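# Lower the oven's glass door fully open

## Task

Swing the oven's glass door down until it is completely open, keep the oven upright on its feet, and finish with neither arm in contact with the oven.

## Robot and tools

Robot: two arms, left_arm and right_arm, each with a parallel gripper and a wrist camera. Their real bases sit near left_arm (-0.002, +0.238, +0.017) m and right_arm (+0.043, -0.341, +0.002) m in the scene frame, each turned only slightly about z. A camera stand is fixed to the floor behind them.

Frames. Scene frame: origin at table-top height, halfway between the two nominal bases; +z up, +x out over the table, +y toward left_arm (arm names do not match image sides). Fixed cameras and the table use the scene frame. Each arm reports its own hand pose, velocities and Hand target in its own base frame. Motion offsets are taken along the axes of that arm's current Hand target. On a gripper, the fingers point along +z and spread along y; end_effector_position is the point between the pads, just behind the tips. Printed poses can be a few centimetres off, more at long reach.

execute_actions(actions, cameras). actions is a list of actions; each action is a list of 1 to 15 rows, one row per 1/30 s control step; if fewer than 15, the final row repeats to fill the rest. Every row is a single list of 14 numbers, each between -1 and 1, covering both arms even when one is idle: left dx, dy, dz, rx, ry, rz, opening, then right dx, dy, dz, rx, ry, rz, opening. The six pose numbers are an offset, not a pose: every row counts from the Hand target as it stood when that action began, so rows do not add up, but a following action starts from the new Hand target and the same offset moves further. Scale: 1.0 equals 0.6 m or 180 degrees; rx, ry, rz form one rotation vector. Opening is absolute: +1 fully open (about 87 mm between pads), +0.5 about 69 mm, 0 about 43 mm, -0.5 about 18 mm, -1 shut. Sending 0 for opening is a real command, so to leave a gripper alone resend its current value. Send all-zero pose numbers to re-command an arm to its Hand target. An empty actions list returns state plus images.

move(target, speed, blend, opening_speed, blocking, cameras). target is one 14-number row laid out as above, or a list of up to 15 such rows. All rows are offsets from the same starting Hand targets, never from the previous row, in the same units. The grippers travel in straight lines and finish together, taking at least 0.5 s and at most 10 s overall. speed: m/s per path, 0.002 to 2.9, default 0.25; rotation limited to twice that in rad/s; one value or one per row. blend: corner rounding in metres for lists, 0 means stop at each row. opening_speed: how fast the opening changes, on the -1..+1 scale per second, at least 0.2. blocking=false returns after about 0.5 s while the motion continues. Paths ignore obstacles and the other arm; faster moves overshoot and strike harder, and aiming further past a contact presses harder. Avoid paths close to an arm's own base, which can flip its shoulder. The result adds a move: line with the ending (done, off_target, moving, held, fault) and limits (paced = pose clipped, held = steps withheld). done means at rest within 10 mm and 2 degrees; it says nothing about contact.

wait(seconds): 0 to 10, arms keep their last command, a running move continues. stop(): brakes a running move. zoom_image(camera, region): region [x0, y0, x1, y1] in pixels, at most 504 by 504, from a camera's latest image. read_manual(section): licence texts only. finished_scene(scene): ends the scene for good; call it only when the door is fully down, the oven upright, and both arms clear of it.

Cameras: cam_head_left, cam_head_right, cam_high, cam_low, cam_left_wrist, cam_right_wrist, each 672x504; cameras ["all"] shows all, [] none.

Results. Hand target is the last commanded pose (after clipping); next offsets start there. The gripper often stops short of it; a new command, even all zeros, re-requests it; if still short, send the gap as an offset. Orientation commands are limited to 40 degrees from the measured one per step, so check tilt after moves and correct it. Small moves may not happen or may drift sideways. grip_measured uses the opening scale; in Joint positions the gripper reads 0 shut to 1 open. To grasp, command about 0.04 below the reading at first contact. Joint velocities may be reported as within noise. Joint torques include the arm's weight, are positive toward larger joint angles, and joints 1 to 3 wrap at ±28 N m. Tool commands shows current commands. Action results also list some intermediate end_effector_position readings.

Hazards. Do not slam the door, shove the oven hard, tip it, or let anything fall or leave the table. Never let the arms or grippers collide or pinch each other; the clearance check does not guard grippers or wrist cameras. A wrist-camera cable touching something counts as contact, and excessive force on it is penalised. A blocked arm keeps pushing until commanded back past its gripper. Holding loads, reaching far or pushing unreachable poses heats motors: MOTOR HOT appears at 75 °C, at 90 °C the arm folds and idles, at 100 °C it goes limp. Loose objects may be nudged unexpectedly. Move smoothly and with little effort.

Each tool is called after "Call:" as name(argument=value, ...) on one line, values as JSON.

## Session

Call:
execute_actions(actions=[])

Scene clock: 0.00 s.
left_arm: end_effector_position=(+0.3084, +0.0489, +0.2770) grip_measured=+0.979 end_effector_quat_wxyz=(+0.627, -0.200, +0.742, -0.129) | right_arm: end_effector_position=(+0.3907, +0.0799, +0.3032) grip_measured=+1.000 end_effector_quat_wxyz=(+0.506, +0.084, +0.825, +0.238)
Joint positions: left_arm=[0.385 0.793 0.783 -0.182 0.319 -0.405 0.989] | right_arm=[0.04 1.282 1.299 -0.416 -0.276 0.426 1]
Joint velocities: within noise
Joint torques (N m): no reading
Heat: left arm: 31 °C; right arm: 27 °C.
Hand target: left_arm +0.3071, +0.0499, +0.2851; +0.635, -0.196, +0.737, -0.126 | right_arm +0.3896, +0.0828, +0.3182; +0.522, +0.074, +0.814, +0.243
Tool commands: left_gripper/opening=+1.0 right_gripper/opening=+1.0

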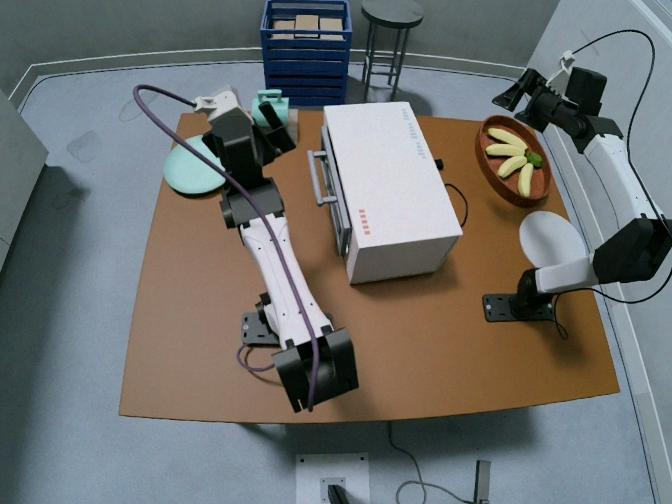

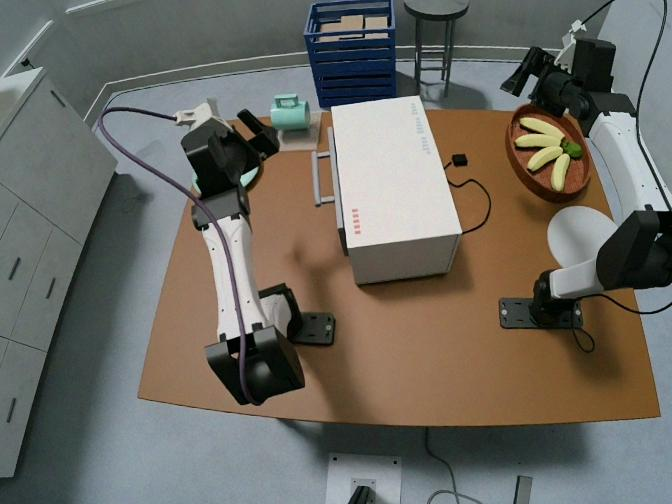

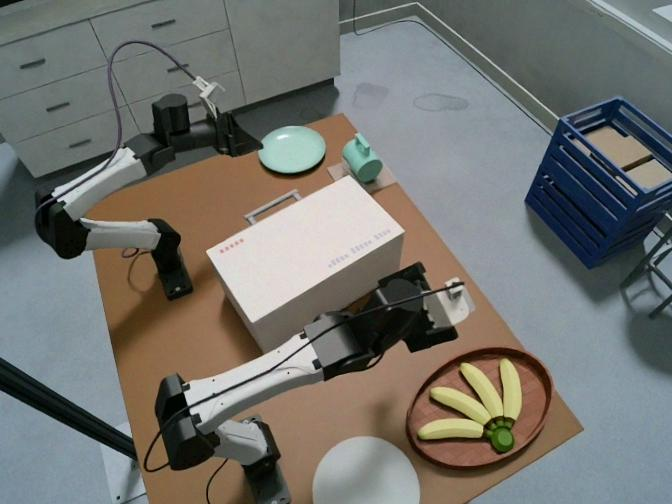

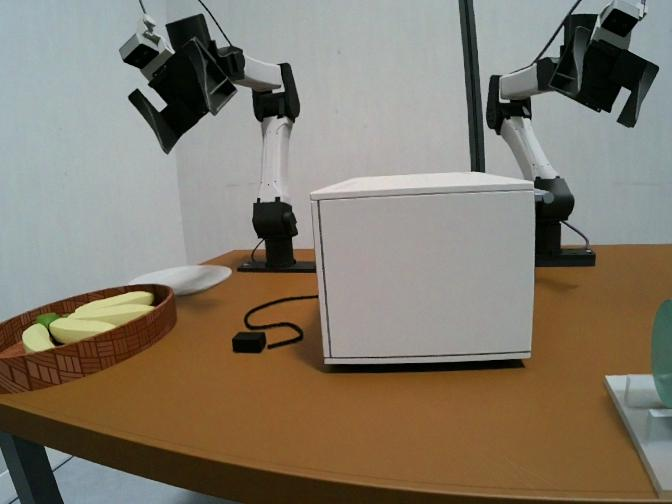

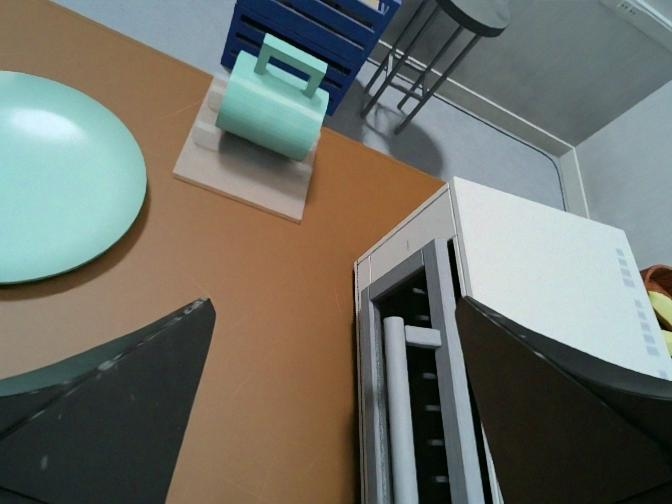

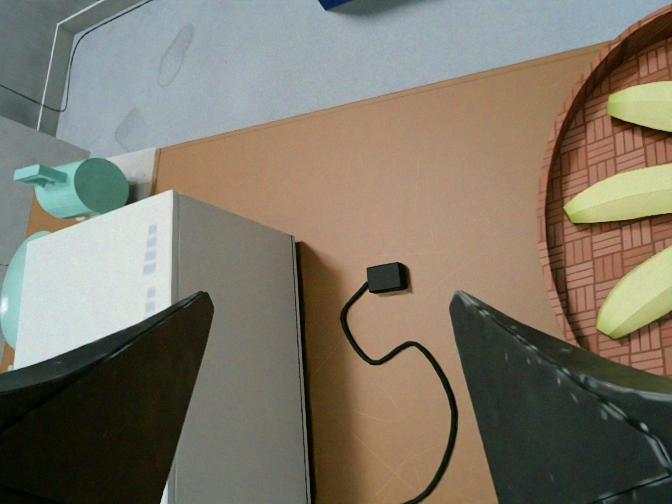

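Call:
zoom_image(camera="cam_left_wrist", region=[300, 150, 560, 504])

Call:
zoom_image(camera="cam_head_left", region=[280, 80, 500, 300])

Call:
zoom_image(camera="cam_high", region=[200, 140, 420, 360])

Scaled by 1.424 from the camera's 672x504 image, which has a finer 960x720 frame.

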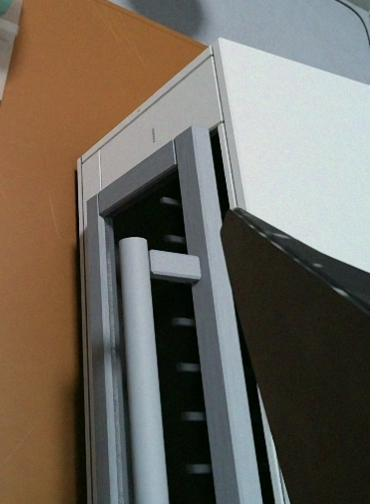

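Scaled by 2.291 from the camera's 672x504 image, which has a finer 960x720 frame.

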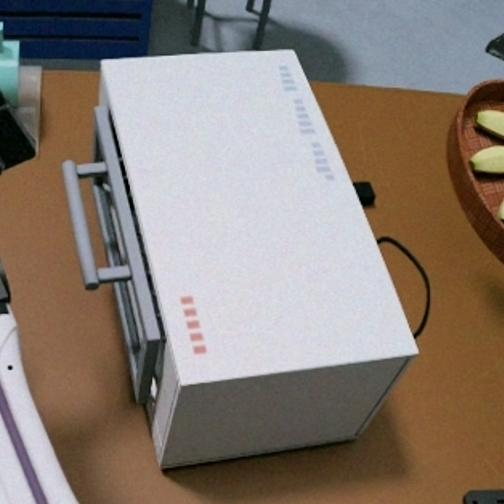

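Scaled by 2.291 from the camera's 672x504 image, which has a finer 960x720 frame.

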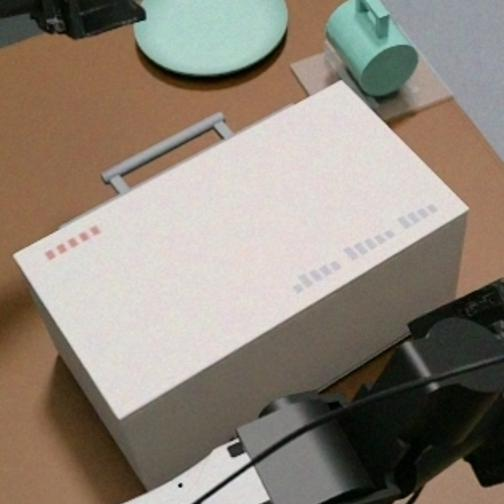

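Call:
move(target=[0.099,-0.109,-0.021,-0.0515,0.434,0.0158,0, 0,0,0,0,0,0,1], speed=0.5, cameras=["cam_head_left","cam_head_right","cam_high","cam_low","cam_left_wrist"])

Scene clock: 26.07 s.
left_arm: end_effector_position=(+0.3014, -0.0357, +0.2580) grip_measured=+0.000 end_effector_quat_wxyz=(+0.135, -0.124, +0.968, -0.169) | right_arm: end_effector_position=(+0.3907, +0.0799, +0.3032) grip_measured=+1.000 end_effector_quat_wxyz=(+0.506, +0.084, +0.825, +0.238)
Joint positions: left_arm=[0.097 1.667 1.926 -1.536 0.328 -0.207 0.5] | right_arm=[0.04 1.282 1.299 -0.416 -0.276 0.426 1]
Joint torques (N m): left_arm=[-0.76 -5.64 8.94 0.58 0.31 -0.01] | right_arm=[-0.5 -4.11 7.35 2.26 0.09 -0.03]
Heat: left arm: 38 °C; right arm: 30 °C.
Hand target: left_arm +0.2962, -0.0359, +0.2629; +0.016, -0.103, +0.983, -0.151 | right_arm +0.3896, +0.0828, +0.3182; +0.522, +0.074, +0.814, +0.243
Off the commanded pose: left_arm 0.007 m, 14 deg | right_arm 0.015 m, 3 deg.
joint sent to its limit (left arm) — joint 4 (wrist pitch), lower limit. The joint targets are off in position and orientation.
move: off_target (left_arm, right_arm)
Images, in order (width x height): cam_head_left 672x504, cam_head_right 672x504, cam_high 672x504, cam_low 672x504, cam_left_wrist 672x504.

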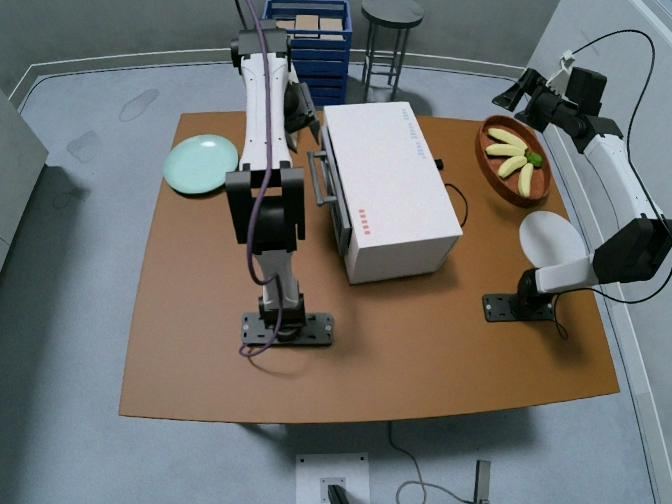

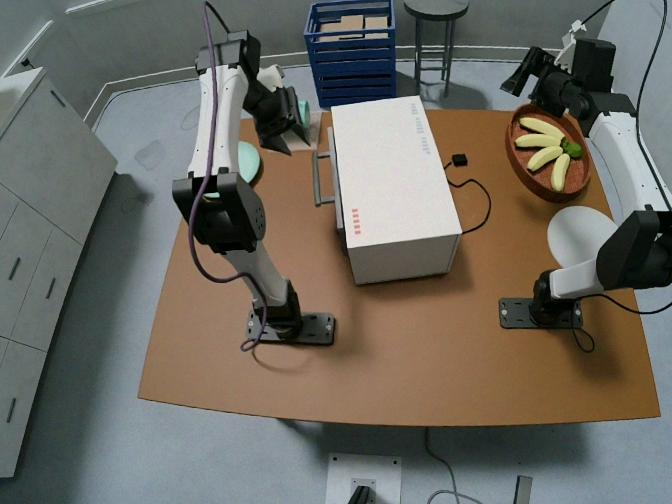

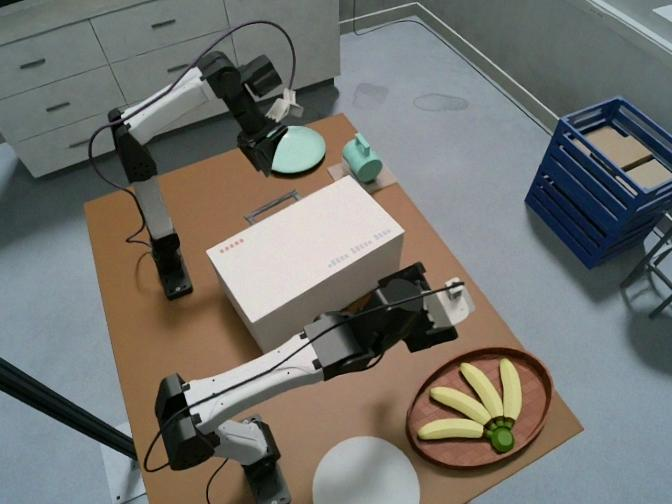

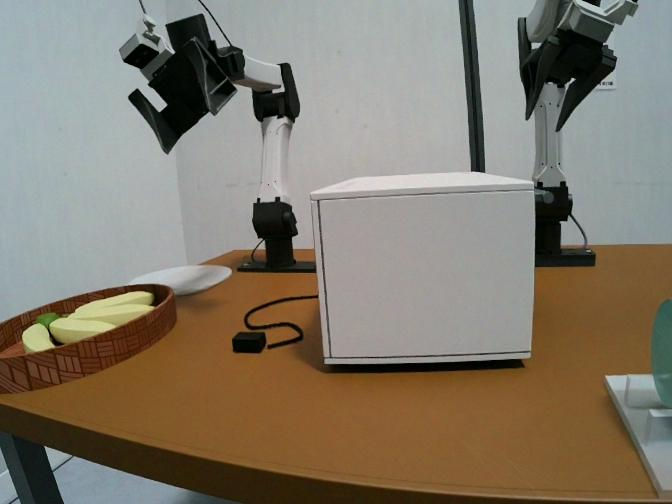

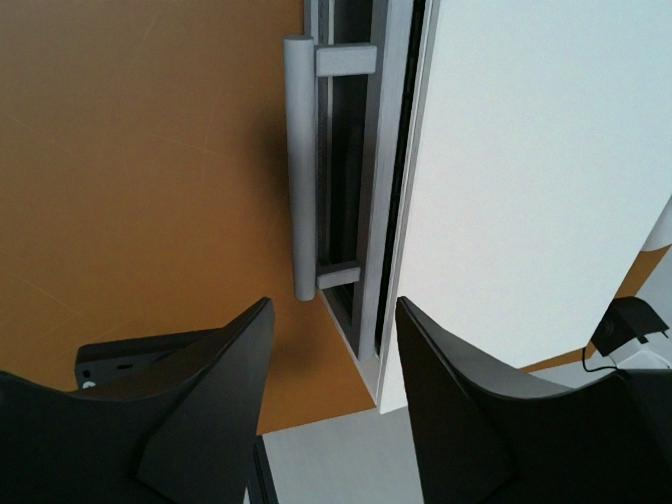

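Call:
move(target=[0.037,0.030,0.120,0.016,-0.0725,0.023,0, 0,0,0,0,0,0,1], speed=0.3, cameras=["cam_head_left","cam_low","cam_left_wrist"])

Scene clock: 34.53 s.
left_arm: end_effector_position=(+0.2708, -0.0479, +0.1869) grip_measured=+0.000 end_effector_quat_wxyz=(+0.109, -0.097, +0.975, -0.169) | right_arm: end_effector_position=(+0.3907, +0.0799, +0.3032) grip_measured=+1.000 end_effector_quat_wxyz=(+0.506, +0.084, +0.825, +0.238)
Joint positions: left_arm=[0.058 1.507 1.469 -1.291 0.328 -0.18 0.5] | right_arm=[0.04 1.282 1.299 -0.416 -0.276 0.426 1]
Joint torques (N m): left_arm=[-0.65 -6.67 6.28 1.07 0.18 0.14] | right_arm=[-0.59 -4.19 7.28 2.25 0.08 -0.03]
Heat: left arm: 38 °C; right arm: 31 °C.
Hand target: left_arm +0.2754, -0.0448, +0.1889; +0.135, -0.083, +0.974, -0.162 | right_arm +0.3896, +0.0828, +0.3182; +0.522, +0.074, +0.814, +0.243
Off the commanded pose: left_arm 0.006 m, 3 deg | right_arm 0.015 m, 3 deg.
move: off_target (left_arm, right_arm)
Images, in order (width x height): cam_head_left 672x504, cam_low 672x504, cam_left_wrist 672x504.

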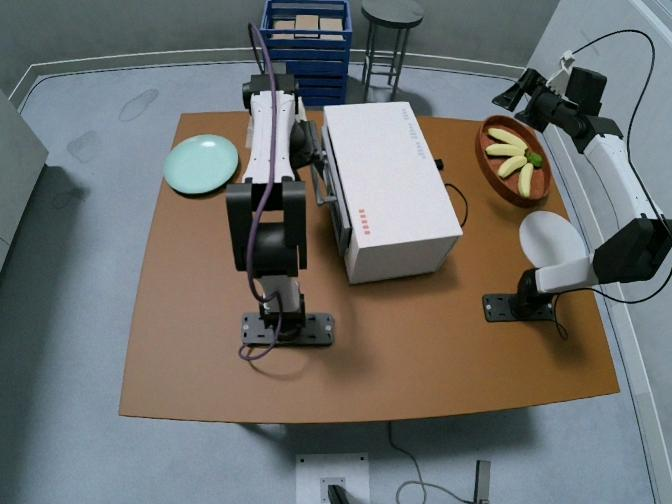

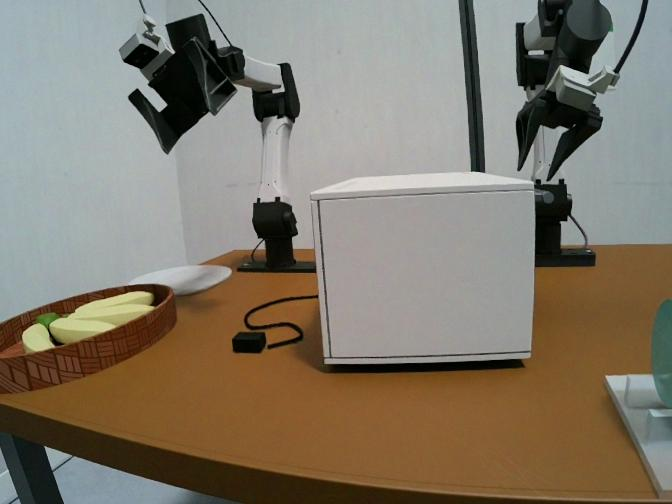

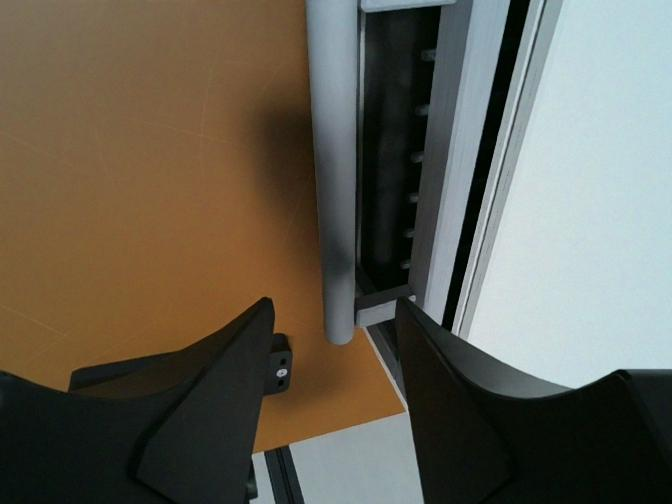

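Call:
move(target=[[-0.046,0.002,0.011,0,0,0,-0.15,0,0,0,0,0,0,1],[-0.043,0.001,0.084,0,0,0,-0.15,0,0,0,0,0,0,1]], speed=0.12, blend=[0.01,0], cameras=["cam_low","cam_left_wrist","cam_high"])

Scene clock: 42.37 s.
left_arm: end_effector_position=(+0.3072, -0.0558, +0.1523) grip_measured=-0.150 end_effector_quat_wxyz=(+0.123, -0.080, +0.975, -0.168) | right_arm: end_effector_position=(+0.3907, +0.0799, +0.3032) grip_measured=+1.000 end_effector_quat_wxyz=(+0.506, +0.084, +0.825, +0.238)
Joint positions: left_arm=[0.021 1.603 1.423 -1.114 0.319 -0.187 0.425] | right_arm=[0.04 1.282 1.299 -0.416 -0.276 0.426 1]
Joint torques (N m): left_arm=[-0.68 -5.49 6.69 1.16 0.15 -0.19] | right_arm=[-0.54 -4.15 7.31 2.24 0.08 -0.04]
Heat: left arm: 38 °C; right arm: 32 °C.
Hand target: left_arm +0.3144, -0.0537, +0.1488; +0.135, -0.083, +0.974, -0.162 | right_arm +0.3896, +0.0828, +0.3182; +0.522, +0.074, +0.814, +0.243
Off the commanded pose: left_arm 0.008 m, 2 deg | right_arm 0.015 m, 3 deg.
move: off_target (right_arm)
Images, in order (width x height): cam_high 672x504, cam_low 672x504, cam_left_wrist 672x504.

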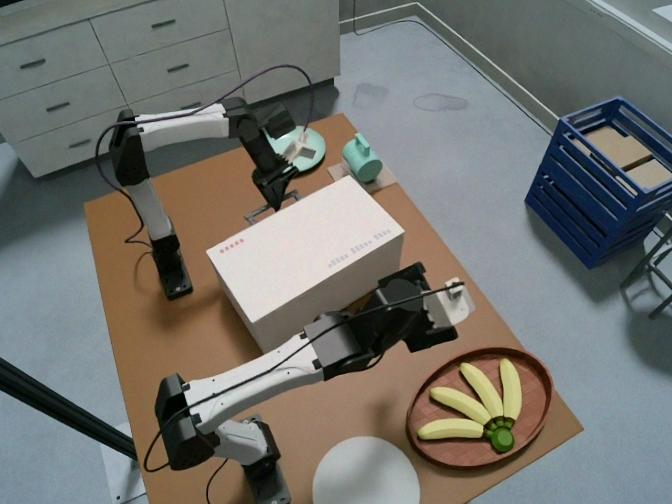

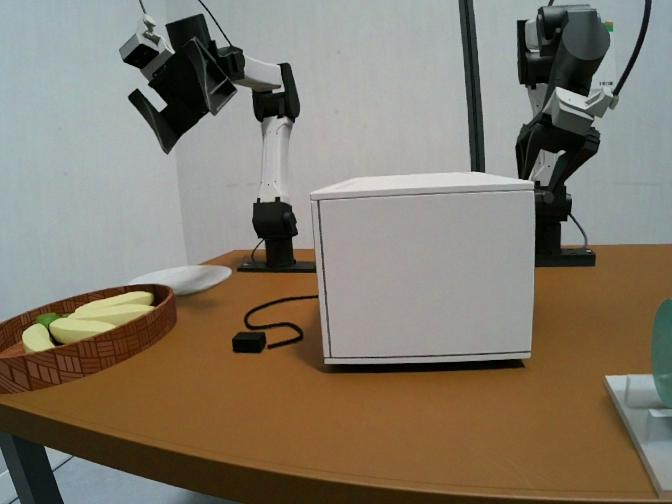

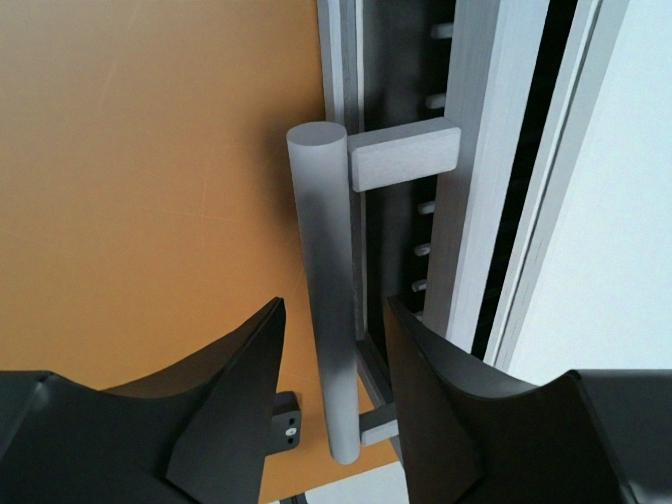

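Call:
move(target=[0.0075,0.103,0.026,0.055,0,0,-0.15,0,0,0,0,0,0,1], speed=0.08, cameras=["cam_low","cam_left_wrist","cam_head_right"])

Scene clock: 50.40 s.
left_arm: end_effector_position=(+0.3012, +0.0004, +0.1151) grip_measured=-0.150 end_effector_quat_wxyz=(+0.128, -0.085, +0.959, -0.237) | right_arm: end_effector_position=(+0.3907, +0.0799, +0.3032) grip_measured=+1.000 end_effector_quat_wxyz=(+0.506, +0.084, +0.825, +0.238)
Joint positions: left_arm=[0.287 1.645 1.285 -1.035 0.519 0.063 0.425] | right_arm=[0.04 1.282 1.299 -0.416 -0.276 0.426 1]
Joint torques (N m): left_arm=[0.14 -5.49 6.5 0.95 0.68 0.13] | right_arm=[-0.58 -4.21 7.31 2.24 0.05 -0.05]
Heat: left arm: 38 °C; right arm: 32 °C.
Hand target: left_arm +0.3074, -0.0015, +0.1126; +0.142, -0.071, +0.956, -0.246 | right_arm +0.3896, +0.0828, +0.3182; +0.522, +0.074, +0.814, +0.243
Off the commanded pose: left_arm 0.007 m, 2 deg | right_arm 0.015 m, 3 deg.
move: off_target (right_arm)
Images, in order (width x height): cam_head_right 672x504, cam_low 672x504, cam_left_wrist 672x504.

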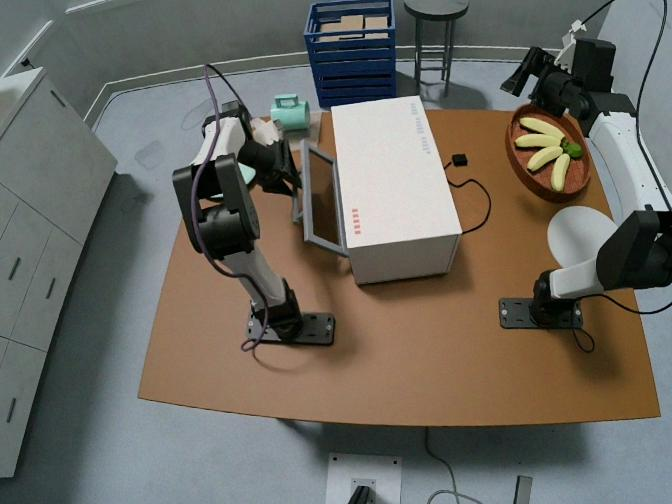

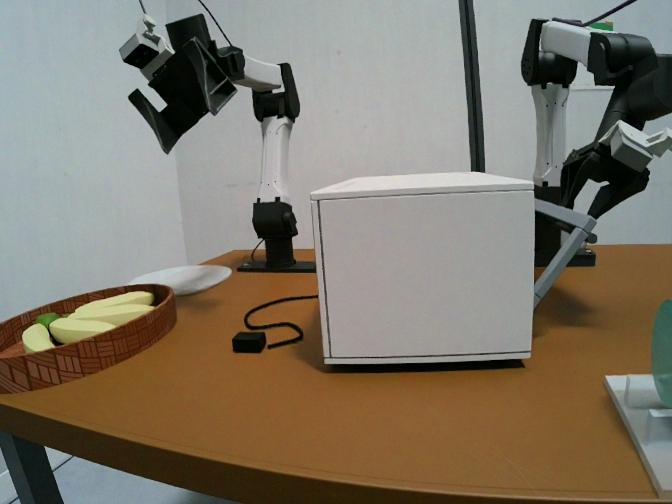

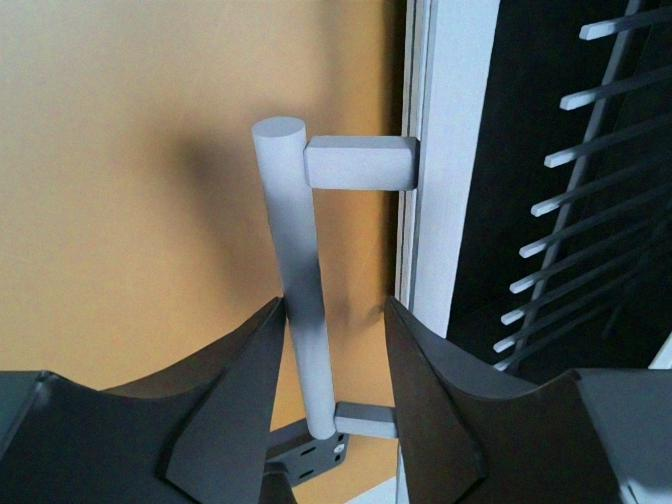

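Call:
move(target=[0.0135,0.080,0.037,0.07,0,0,-0.15,0,0,0,0,0,0,1], speed=0.08, cameras=["cam_low","cam_left_wrist","cam_head_right"])

Scene clock: 55.17 s.
left_arm: end_effector_position=(+0.2979, +0.0362, +0.0657) grip_measured=-0.150 end_effector_quat_wxyz=(+0.133, -0.066, +0.934, -0.324) | right_arm: end_effector_position=(+0.3907, +0.0799, +0.3032) grip_measured=+1.000 end_effector_quat_wxyz=(+0.506, +0.084, +0.825, +0.238)
Joint positions: left_arm=[0.477 1.83 1.233 -0.99 0.716 0.342 0.425] | right_arm=[0.04 1.282 1.299 -0.416 -0.276 0.426 1]
Joint torques (N m): left_arm=[0.01 -6.57 6.17 0.42 1.2 0.11] | right_arm=[-0.54 -4.21 7.45 2.23 0.07 -0.05]
Heat: left arm: 38 °C; right arm: 32 °C.
Hand target: left_arm +0.3033, +0.0285, +0.0686; +0.149, -0.055, +0.924, -0.349 | right_arm +0.3896, +0.0828, +0.3182; +0.522, +0.074, +0.814, +0.243
Off the commanded pose: left_arm 0.010 m, 4 deg | right_arm 0.015 m, 3 deg.
move: off_target (left_arm, right_arm)
Images, in order (width x height): cam_head_right 672x504, cam_low 672x504, cam_left_wrist 672x504.

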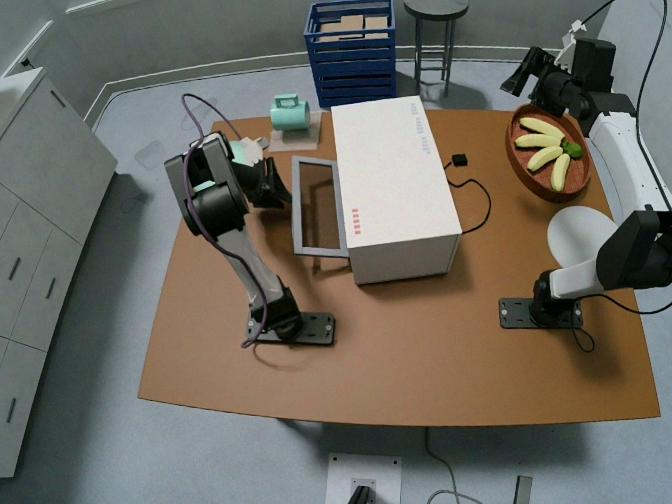

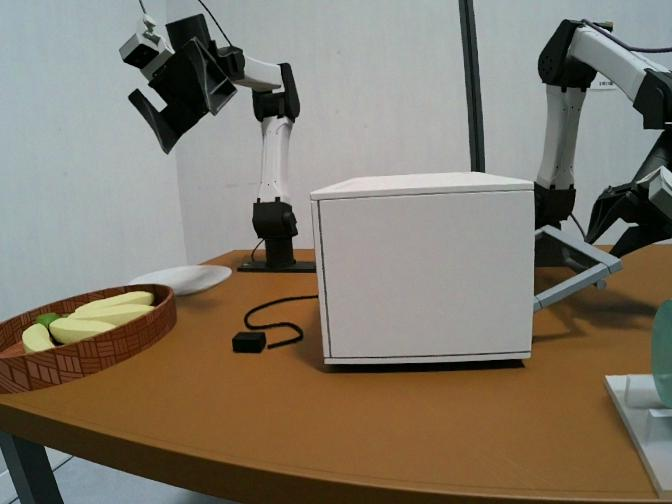

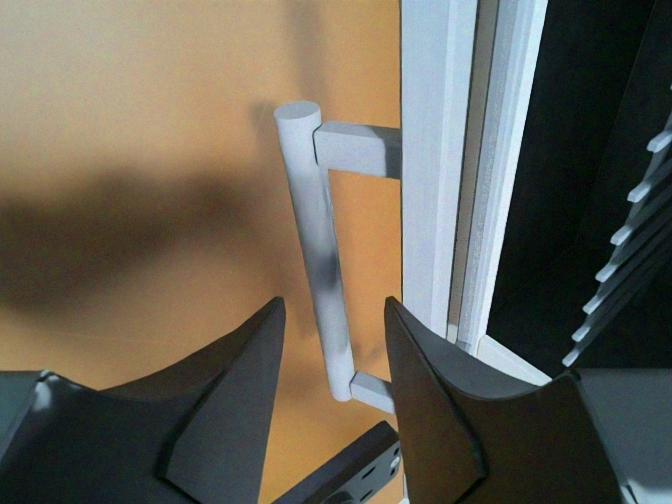

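Call:
move(target=[-0.003,-0.0075,-0.133,0,0,0,-0.15,0,0,0,0,0,0,1], speed=0.06, cameras=["cam_low","cam_left_wrist","cam_head_right"])

Scene clock: 61.73 s.
left_arm: end_effector_position=(+0.2740, +0.0704, +0.1227) grip_measured=-0.150 end_effector_quat_wxyz=(+0.133, -0.064, +0.926, -0.348) | right_arm: end_effector_position=(+0.3907, +0.0799, +0.3032) grip_measured=+1.000 end_effector_quat_wxyz=(+0.506, +0.084, +0.825, +0.238)
Joint positions: left_arm=[0.624 1.83 1.438 -1.358 0.747 0.557 0.425] | right_arm=[0.04 1.282 1.299 -0.416 -0.276 0.426 1]
Joint torques (N m): left_arm=[0.2 -6.15 10.3 -0.15 0.74 0.21] | right_arm=[-0.58 -4.25 7.34 2.23 0.08 -0.04]
Heat: left arm: 38 °C; right arm: 33 °C.
Hand target: left_arm +0.2799, +0.0757, +0.1288; +0.149, -0.055, +0.924, -0.349 | right_arm +0.3896, +0.0828, +0.3182; +0.522, +0.074, +0.814, +0.243
Off the commanded pose: left_arm 0.010 m, 2 deg | right_arm 0.015 m, 3 deg.
move: off_target (right_arm)
Images, in order (width x height): cam_head_right 672x504, cam_low 672x504, cam_left_wrist 672x504.

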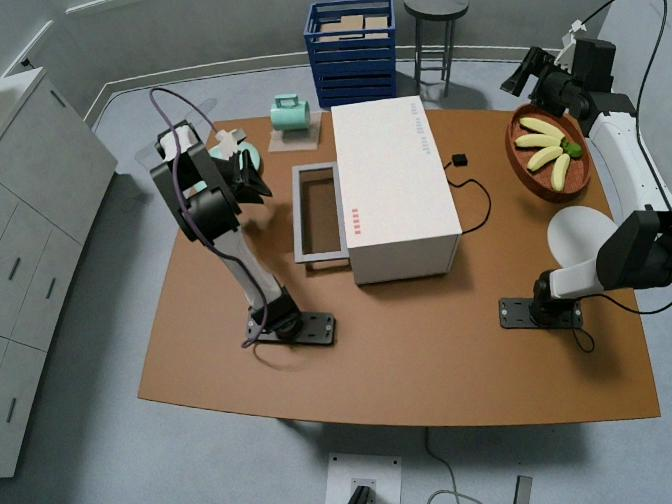

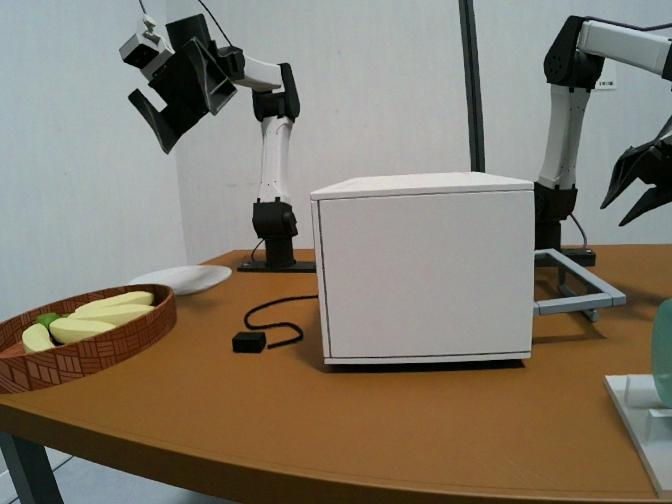

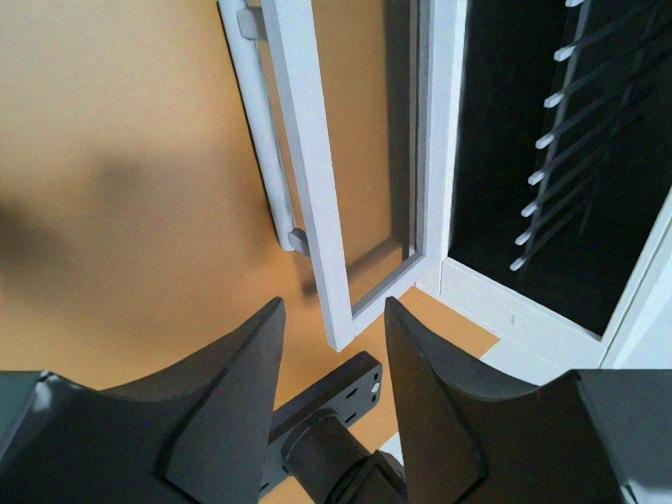

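Call:
move(target=[[-0.011,-0.026,0.068,0,0,0,-1,0,0,0,0,0,0,1],[0.007,0.0245,0.1225,0,0,0,-1,0,0,0,0,0,0,1]], speed=[0.15,0.05], blend=[0.01,0], cameras=["cam_low","cam_left_wrist"])

Scene clock: 68.77 s.
left_arm: end_effector_position=(+0.2941, +0.0392, +0.0681) grip_measured=-1.000 end_effector_quat_wxyz=(+0.137, -0.053, +0.928, -0.343) | right_arm: end_effector_position=(+0.3907, +0.0799, +0.3032) grip_measured=+1.000 end_effector_quat_wxyz=(+0.506, +0.084, +0.825, +0.238)
Joint positions: left_arm=[0.505 1.848 1.248 -1.036 0.754 0.417 0] | right_arm=[0.04 1.282 1.299 -0.416 -0.276 0.426 1]
Joint torques (N m): left_arm=[-0.28 -6.5 5.74 0.47 0.81 -0.14] | right_arm=[-0.53 -4.08 7.32 2.24 0.07 -0.04]
Heat: left arm: 38 °C; right arm: 33 °C.
Hand target: left_arm +0.2990, +0.0396, +0.0658; +0.149, -0.055, +0.924, -0.349 | right_arm +0.3896, +0.0828, +0.3182; +0.522, +0.074, +0.814, +0.243
Off the commanded pose: left_arm 0.005 m, 2 deg | right_arm 0.015 m, 3 deg.
move: off_target (right_arm)
Images, in order (width x height): cam_low 672x504, cam_left_wrist 672x504.

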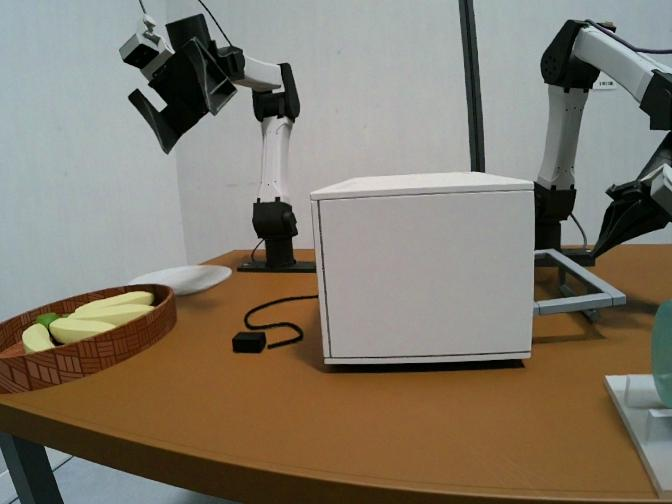

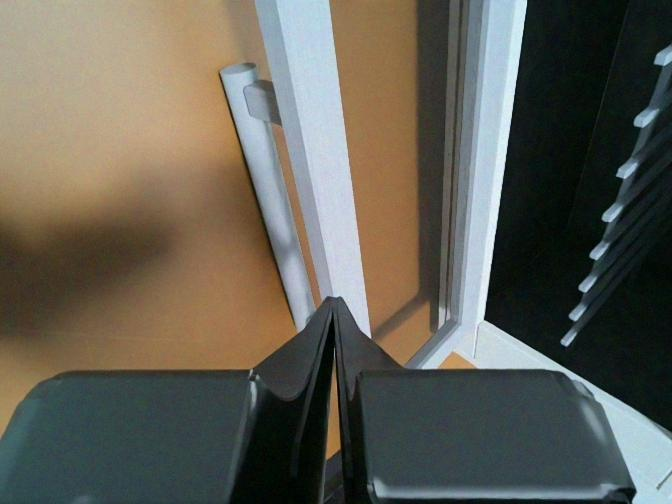

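Call:
move(target=[0.0075,0.0073,0.033,0,0,0,-1,0,0,0,0,0,0,1], speed=0.04, cameras=["cam_low","cam_left_wrist"])

Scene clock: 71.73 s.
left_arm: end_effector_position=(+0.2963, +0.0313, +0.0504) grip_measured=-1.000 end_effector_quat_wxyz=(+0.138, -0.056, +0.928, -0.342) | right_arm: end_effector_position=(+0.3907, +0.0799, +0.3032) grip_measured=+1.000 end_effector_quat_wxyz=(+0.506, +0.084, +0.825, +0.238)
Joint positions: left_arm=[0.48 1.856 1.184 -0.933 0.754 0.374 0] | right_arm=[0.04 1.282 1.299 -0.416 -0.276 0.426 1]
Joint torques (N m): left_arm=[-0.79 -6.42 5.56 0.56 0.82 -0.15] | right_arm=[-0.47 -4.21 7.27 2.27 0.09 -0.04]
Heat: left arm: 38 °C; right arm: 33 °C.
Hand target: left_arm +0.3010, +0.0296, +0.0477; +0.149, -0.055, +0.924, -0.349 | right_arm +0.3896, +0.0828, +0.3182; +0.522, +0.074, +0.814, +0.243
Off the commanded pose: left_arm 0.006 m, 2 deg | right_arm 0.015 m, 3 deg.
move: off_target (right_arm)
Images, in order (width x height): cam_low 672x504, cam_left_wrist 672x504.

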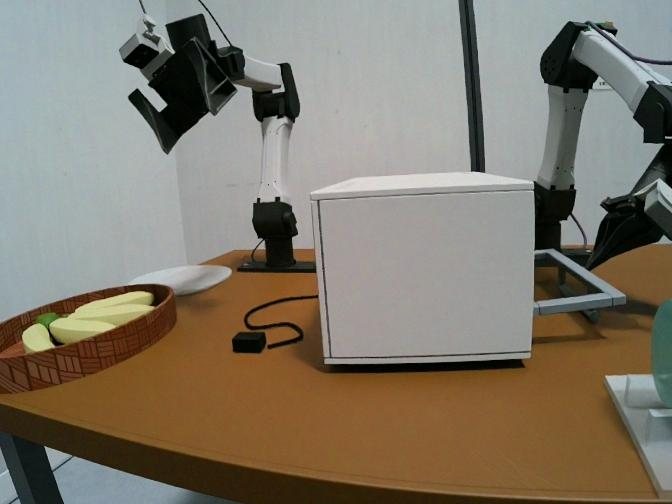

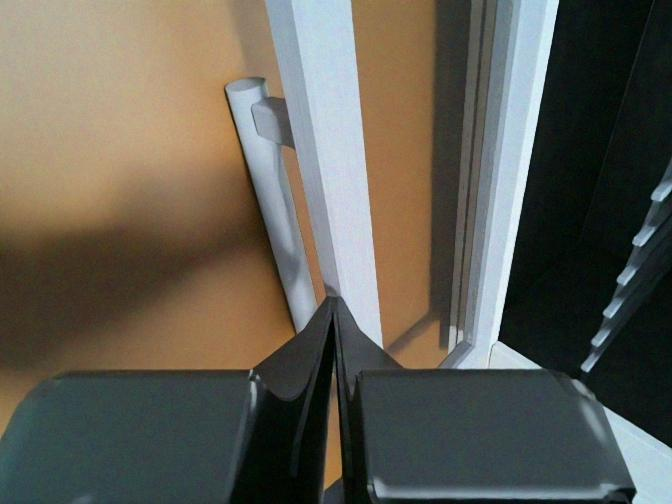

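Call:
move(target=[[-0.004,-0.033,0.004,0,0,0,-1,0,0,0,0,0,0,1],[0.007,-0.002,0.037,0,0,0,-1,0,0,0,0,0,0,1]], speed=0.05, blend=[0.004,0], cameras=["cam_low","cam_left_wrist"])

Scene clock: 76.23 s.
left_arm: end_effector_position=(+0.3021, +0.0282, +0.0314) grip_measured=-1.000 end_effector_quat_wxyz=(+0.152, -0.056, +0.930, -0.330) | right_arm: end_effector_position=(+0.3907, +0.0799, +0.3032) grip_measured=+1.000 end_effector_quat_wxyz=(+0.506, +0.084, +0.825, +0.238)
Joint positions: left_arm=[0.46 1.86 1.116 -0.797 0.743 0.328 0] | right_arm=[0.04 1.282 1.299 -0.416 -0.276 0.426 1]
Joint torques (N m): left_arm=[-2.09 -6.57 5.39 0.48 0.92 -0.28] | right_arm=[-0.47 -4.21 7.3 2.26 0.06 -0.04]
Heat: left arm: 38 °C; right arm: 33 °C.
Hand target: left_arm +0.3039, +0.0138, +0.0317; +0.149, -0.055, +0.924, -0.349 | right_arm +0.3896, +0.0828, +0.3182; +0.522, +0.074, +0.814, +0.243
Off the commanded pose: left_arm 0.014 m, 2 deg | right_arm 0.015 m, 3 deg.
move: off_target (left_arm, right_arm)
Images, in order (width x height): cam_low 672x504, cam_left_wrist 672x504.

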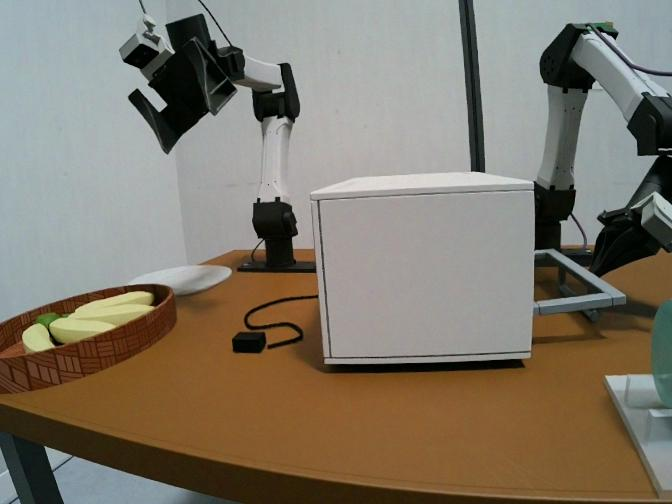

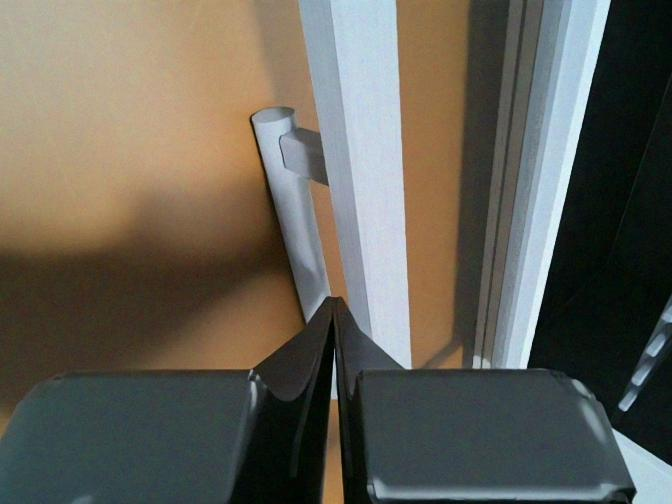

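Call:
move(target=[[-0.025,0.011,-0.061,0,0,0,-1,0,0,0,0,0,0,1],[-0.035,-0.031,-0.095,0,0,0,-1,0,0,0,0,0,0,1],[-0.025,-0.069,-0.069,0,0,0,-1,0,0,0,0,0,0,1],[-0.011,-0.021,-0.0165,0,0,0,-1,0,0,0,0,0,0,1]], speed=[0.08,0.15,0.15,0.05], blend=[0.01,0.01,0.008,0], cameras=["cam_low","cam_left_wrist"])

Scene clock: 82.67 s.
left_arm: end_effector_position=(+0.3012, +0.0109, +0.0546) grip_measured=-1.000 end_effector_quat_wxyz=(+0.136, -0.059, +0.925, -0.349) | right_arm: end_effector_position=(+0.3907, +0.0799, +0.3032) grip_measured=+1.000 end_effector_quat_wxyz=(+0.506, +0.084, +0.825, +0.238)
Joint positions: left_arm=[0.422 1.83 1.159 -0.889 0.768 0.29 0] | right_arm=[0.04 1.282 1.299 -0.416 -0.276 0.426 1]
Joint torques (N m): left_arm=[-0.44 -6.04 5.44 0.77 0.66 -0.1] | right_arm=[-0.54 -4.15 7.27 2.28 0.08 -0.03]
Heat: left arm: 38 °C; right arm: 33 °C.
Hand target: left_arm +0.3071, +0.0120, +0.0486; +0.149, -0.055, +0.924, -0.349 | right_arm +0.3896, +0.0828, +0.3182; +0.522, +0.074, +0.814, +0.243
Off the commanded pose: left_arm 0.008 m, 2 deg | right_arm 0.015 m, 3 deg.
move: off_target (right_arm)
Images, in order (width x height): cam_low 672x504, cam_left_wrist 672x504.

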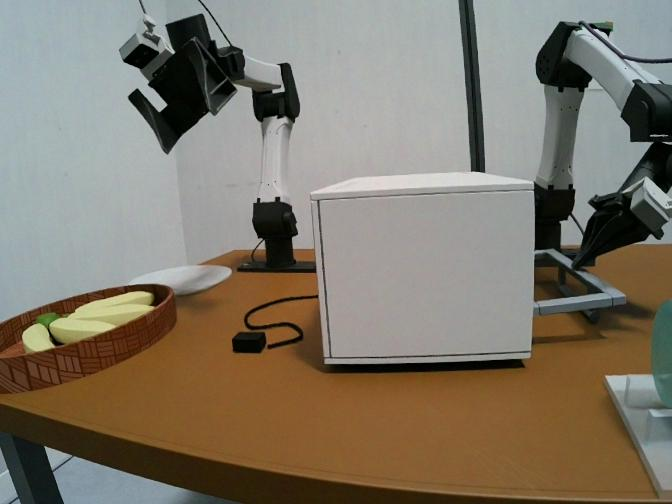

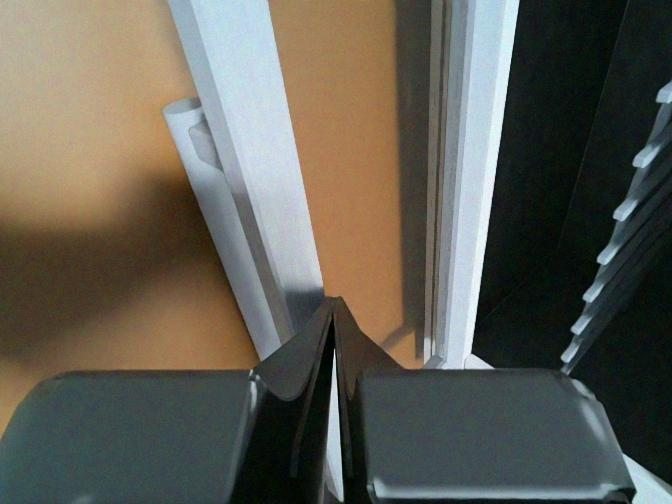

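Call:
move(target=[0.0067,0.032,0.02,0,0,0,-1,0,0,0,0,0,0,1], speed=0.05, cameras=["cam_low","cam_left_wrist"])

Scene clock: 84.83 s.
left_arm: end_effector_position=(+0.3014, +0.0027, +0.0488) grip_measured=-1.000 end_effector_quat_wxyz=(+0.133, -0.066, +0.912, -0.382) | right_arm: end_effector_position=(+0.3907, +0.0799, +0.3032) grip_measured=+1.000 end_effector_quat_wxyz=(+0.506, +0.084, +0.825, +0.238)
Joint positions: left_arm=[0.425 1.865 1.141 -0.867 0.832 0.29 0] | right_arm=[0.04 1.282 1.299 -0.416 -0.276 0.426 1]
Joint torques (N m): left_arm=[0.57 -4.97 4.45 1.03 0.11 0.22] | right_arm=[-0.5 -4.31 7.36 2.26 0.07 -0.04]
Heat: left arm: 37 °C; right arm: 33 °C.
Hand target: left_arm +0.3071, +0.0180, +0.0264; +0.149, -0.055, +0.924, -0.349 | right_arm +0.3896, +0.0828, +0.3182; +0.522, +0.074, +0.814, +0.243
Off the commanded pose: left_arm 0.028 m, 5 deg | right_arm 0.015 m, 3 deg.
move: off_target (left_arm, right_arm)
Images, in order (width x height): cam_low 672x504, cam_left_wrist 672x504.

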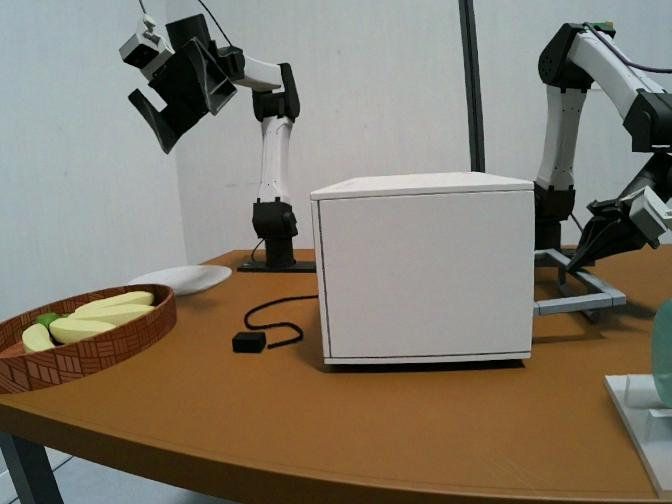

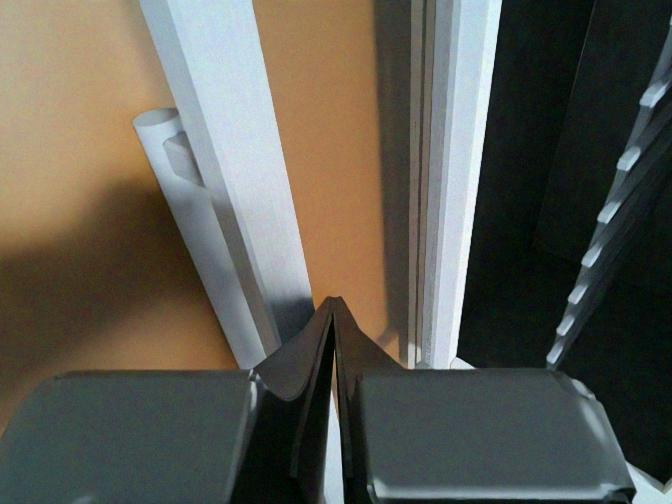

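Call:
move(target=[[-0.0245,-0.077,-0.084,0,0,0,-1,0,0,0,0,0,0,1],[-0.068,-0.087,-0.295,0,0,0,-1,0,0,0,0,0,0,1]], speed=[0.1,0.25], blend=[0.02,0], cameras=["cam_low","cam_left_wrist"])

Scene clock: 89.33 s.
left_arm: end_effector_position=(+0.2911, +0.0952, +0.1923) grip_measured=-1.000 end_effector_quat_wxyz=(+0.183, -0.088, +0.920, -0.336) | right_arm: end_effector_position=(+0.3907, +0.0799, +0.3032) grip_measured=+1.000 end_effector_quat_wxyz=(+0.506, +0.084, +0.825, +0.238)
Joint positions: left_arm=[0.68 1.84 1.734 -1.55 0.782 0.524 0] | right_arm=[0.04 1.282 1.299 -0.416 -0.276 0.426 1]
Joint torques (N m): left_arm=[-0.32 -7.2 9.61 -0.02 0.38 0.2] | right_arm=[-0.55 -4.18 7.27 2.24 0.06 -0.02]
Heat: left arm: 38 °C; right arm: 33 °C.
Hand target: left_arm +0.2902, +0.0985, +0.1966; +0.149, -0.055, +0.924, -0.349 | right_arm +0.3896, +0.0828, +0.3182; +0.522, +0.074, +0.814, +0.243
Off the commanded pose: left_arm 0.005 m, 6 deg | right_arm 0.015 m, 3 deg.
joint sent to its limit (left arm) — joint 4 (wrist pitch), lower limit. The joint targets are off in position and orientation.
move: off_target (left_arm, right_arm)
Images, in order (width x height): cam_low 672x504, cam_left_wrist 672x504.

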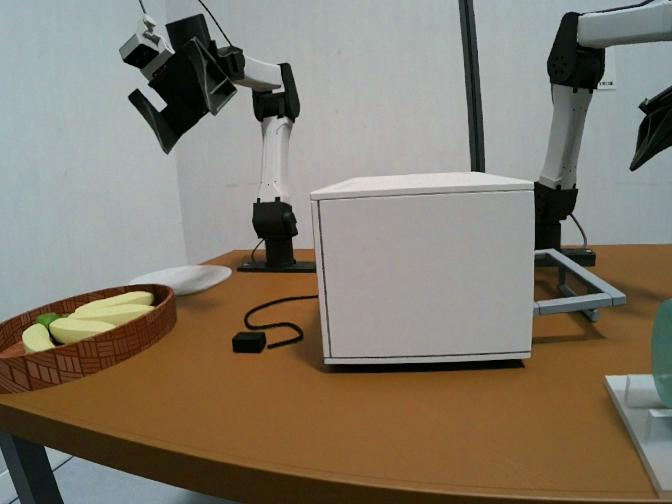

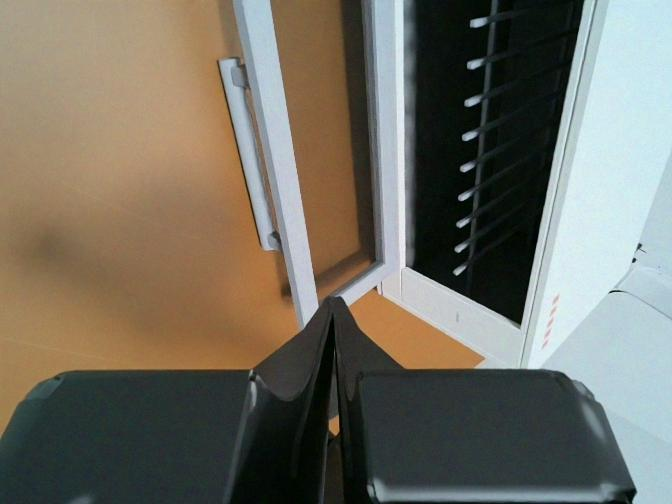

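Call:
finished_scene(scene=2)

The scene is finished: the task was done.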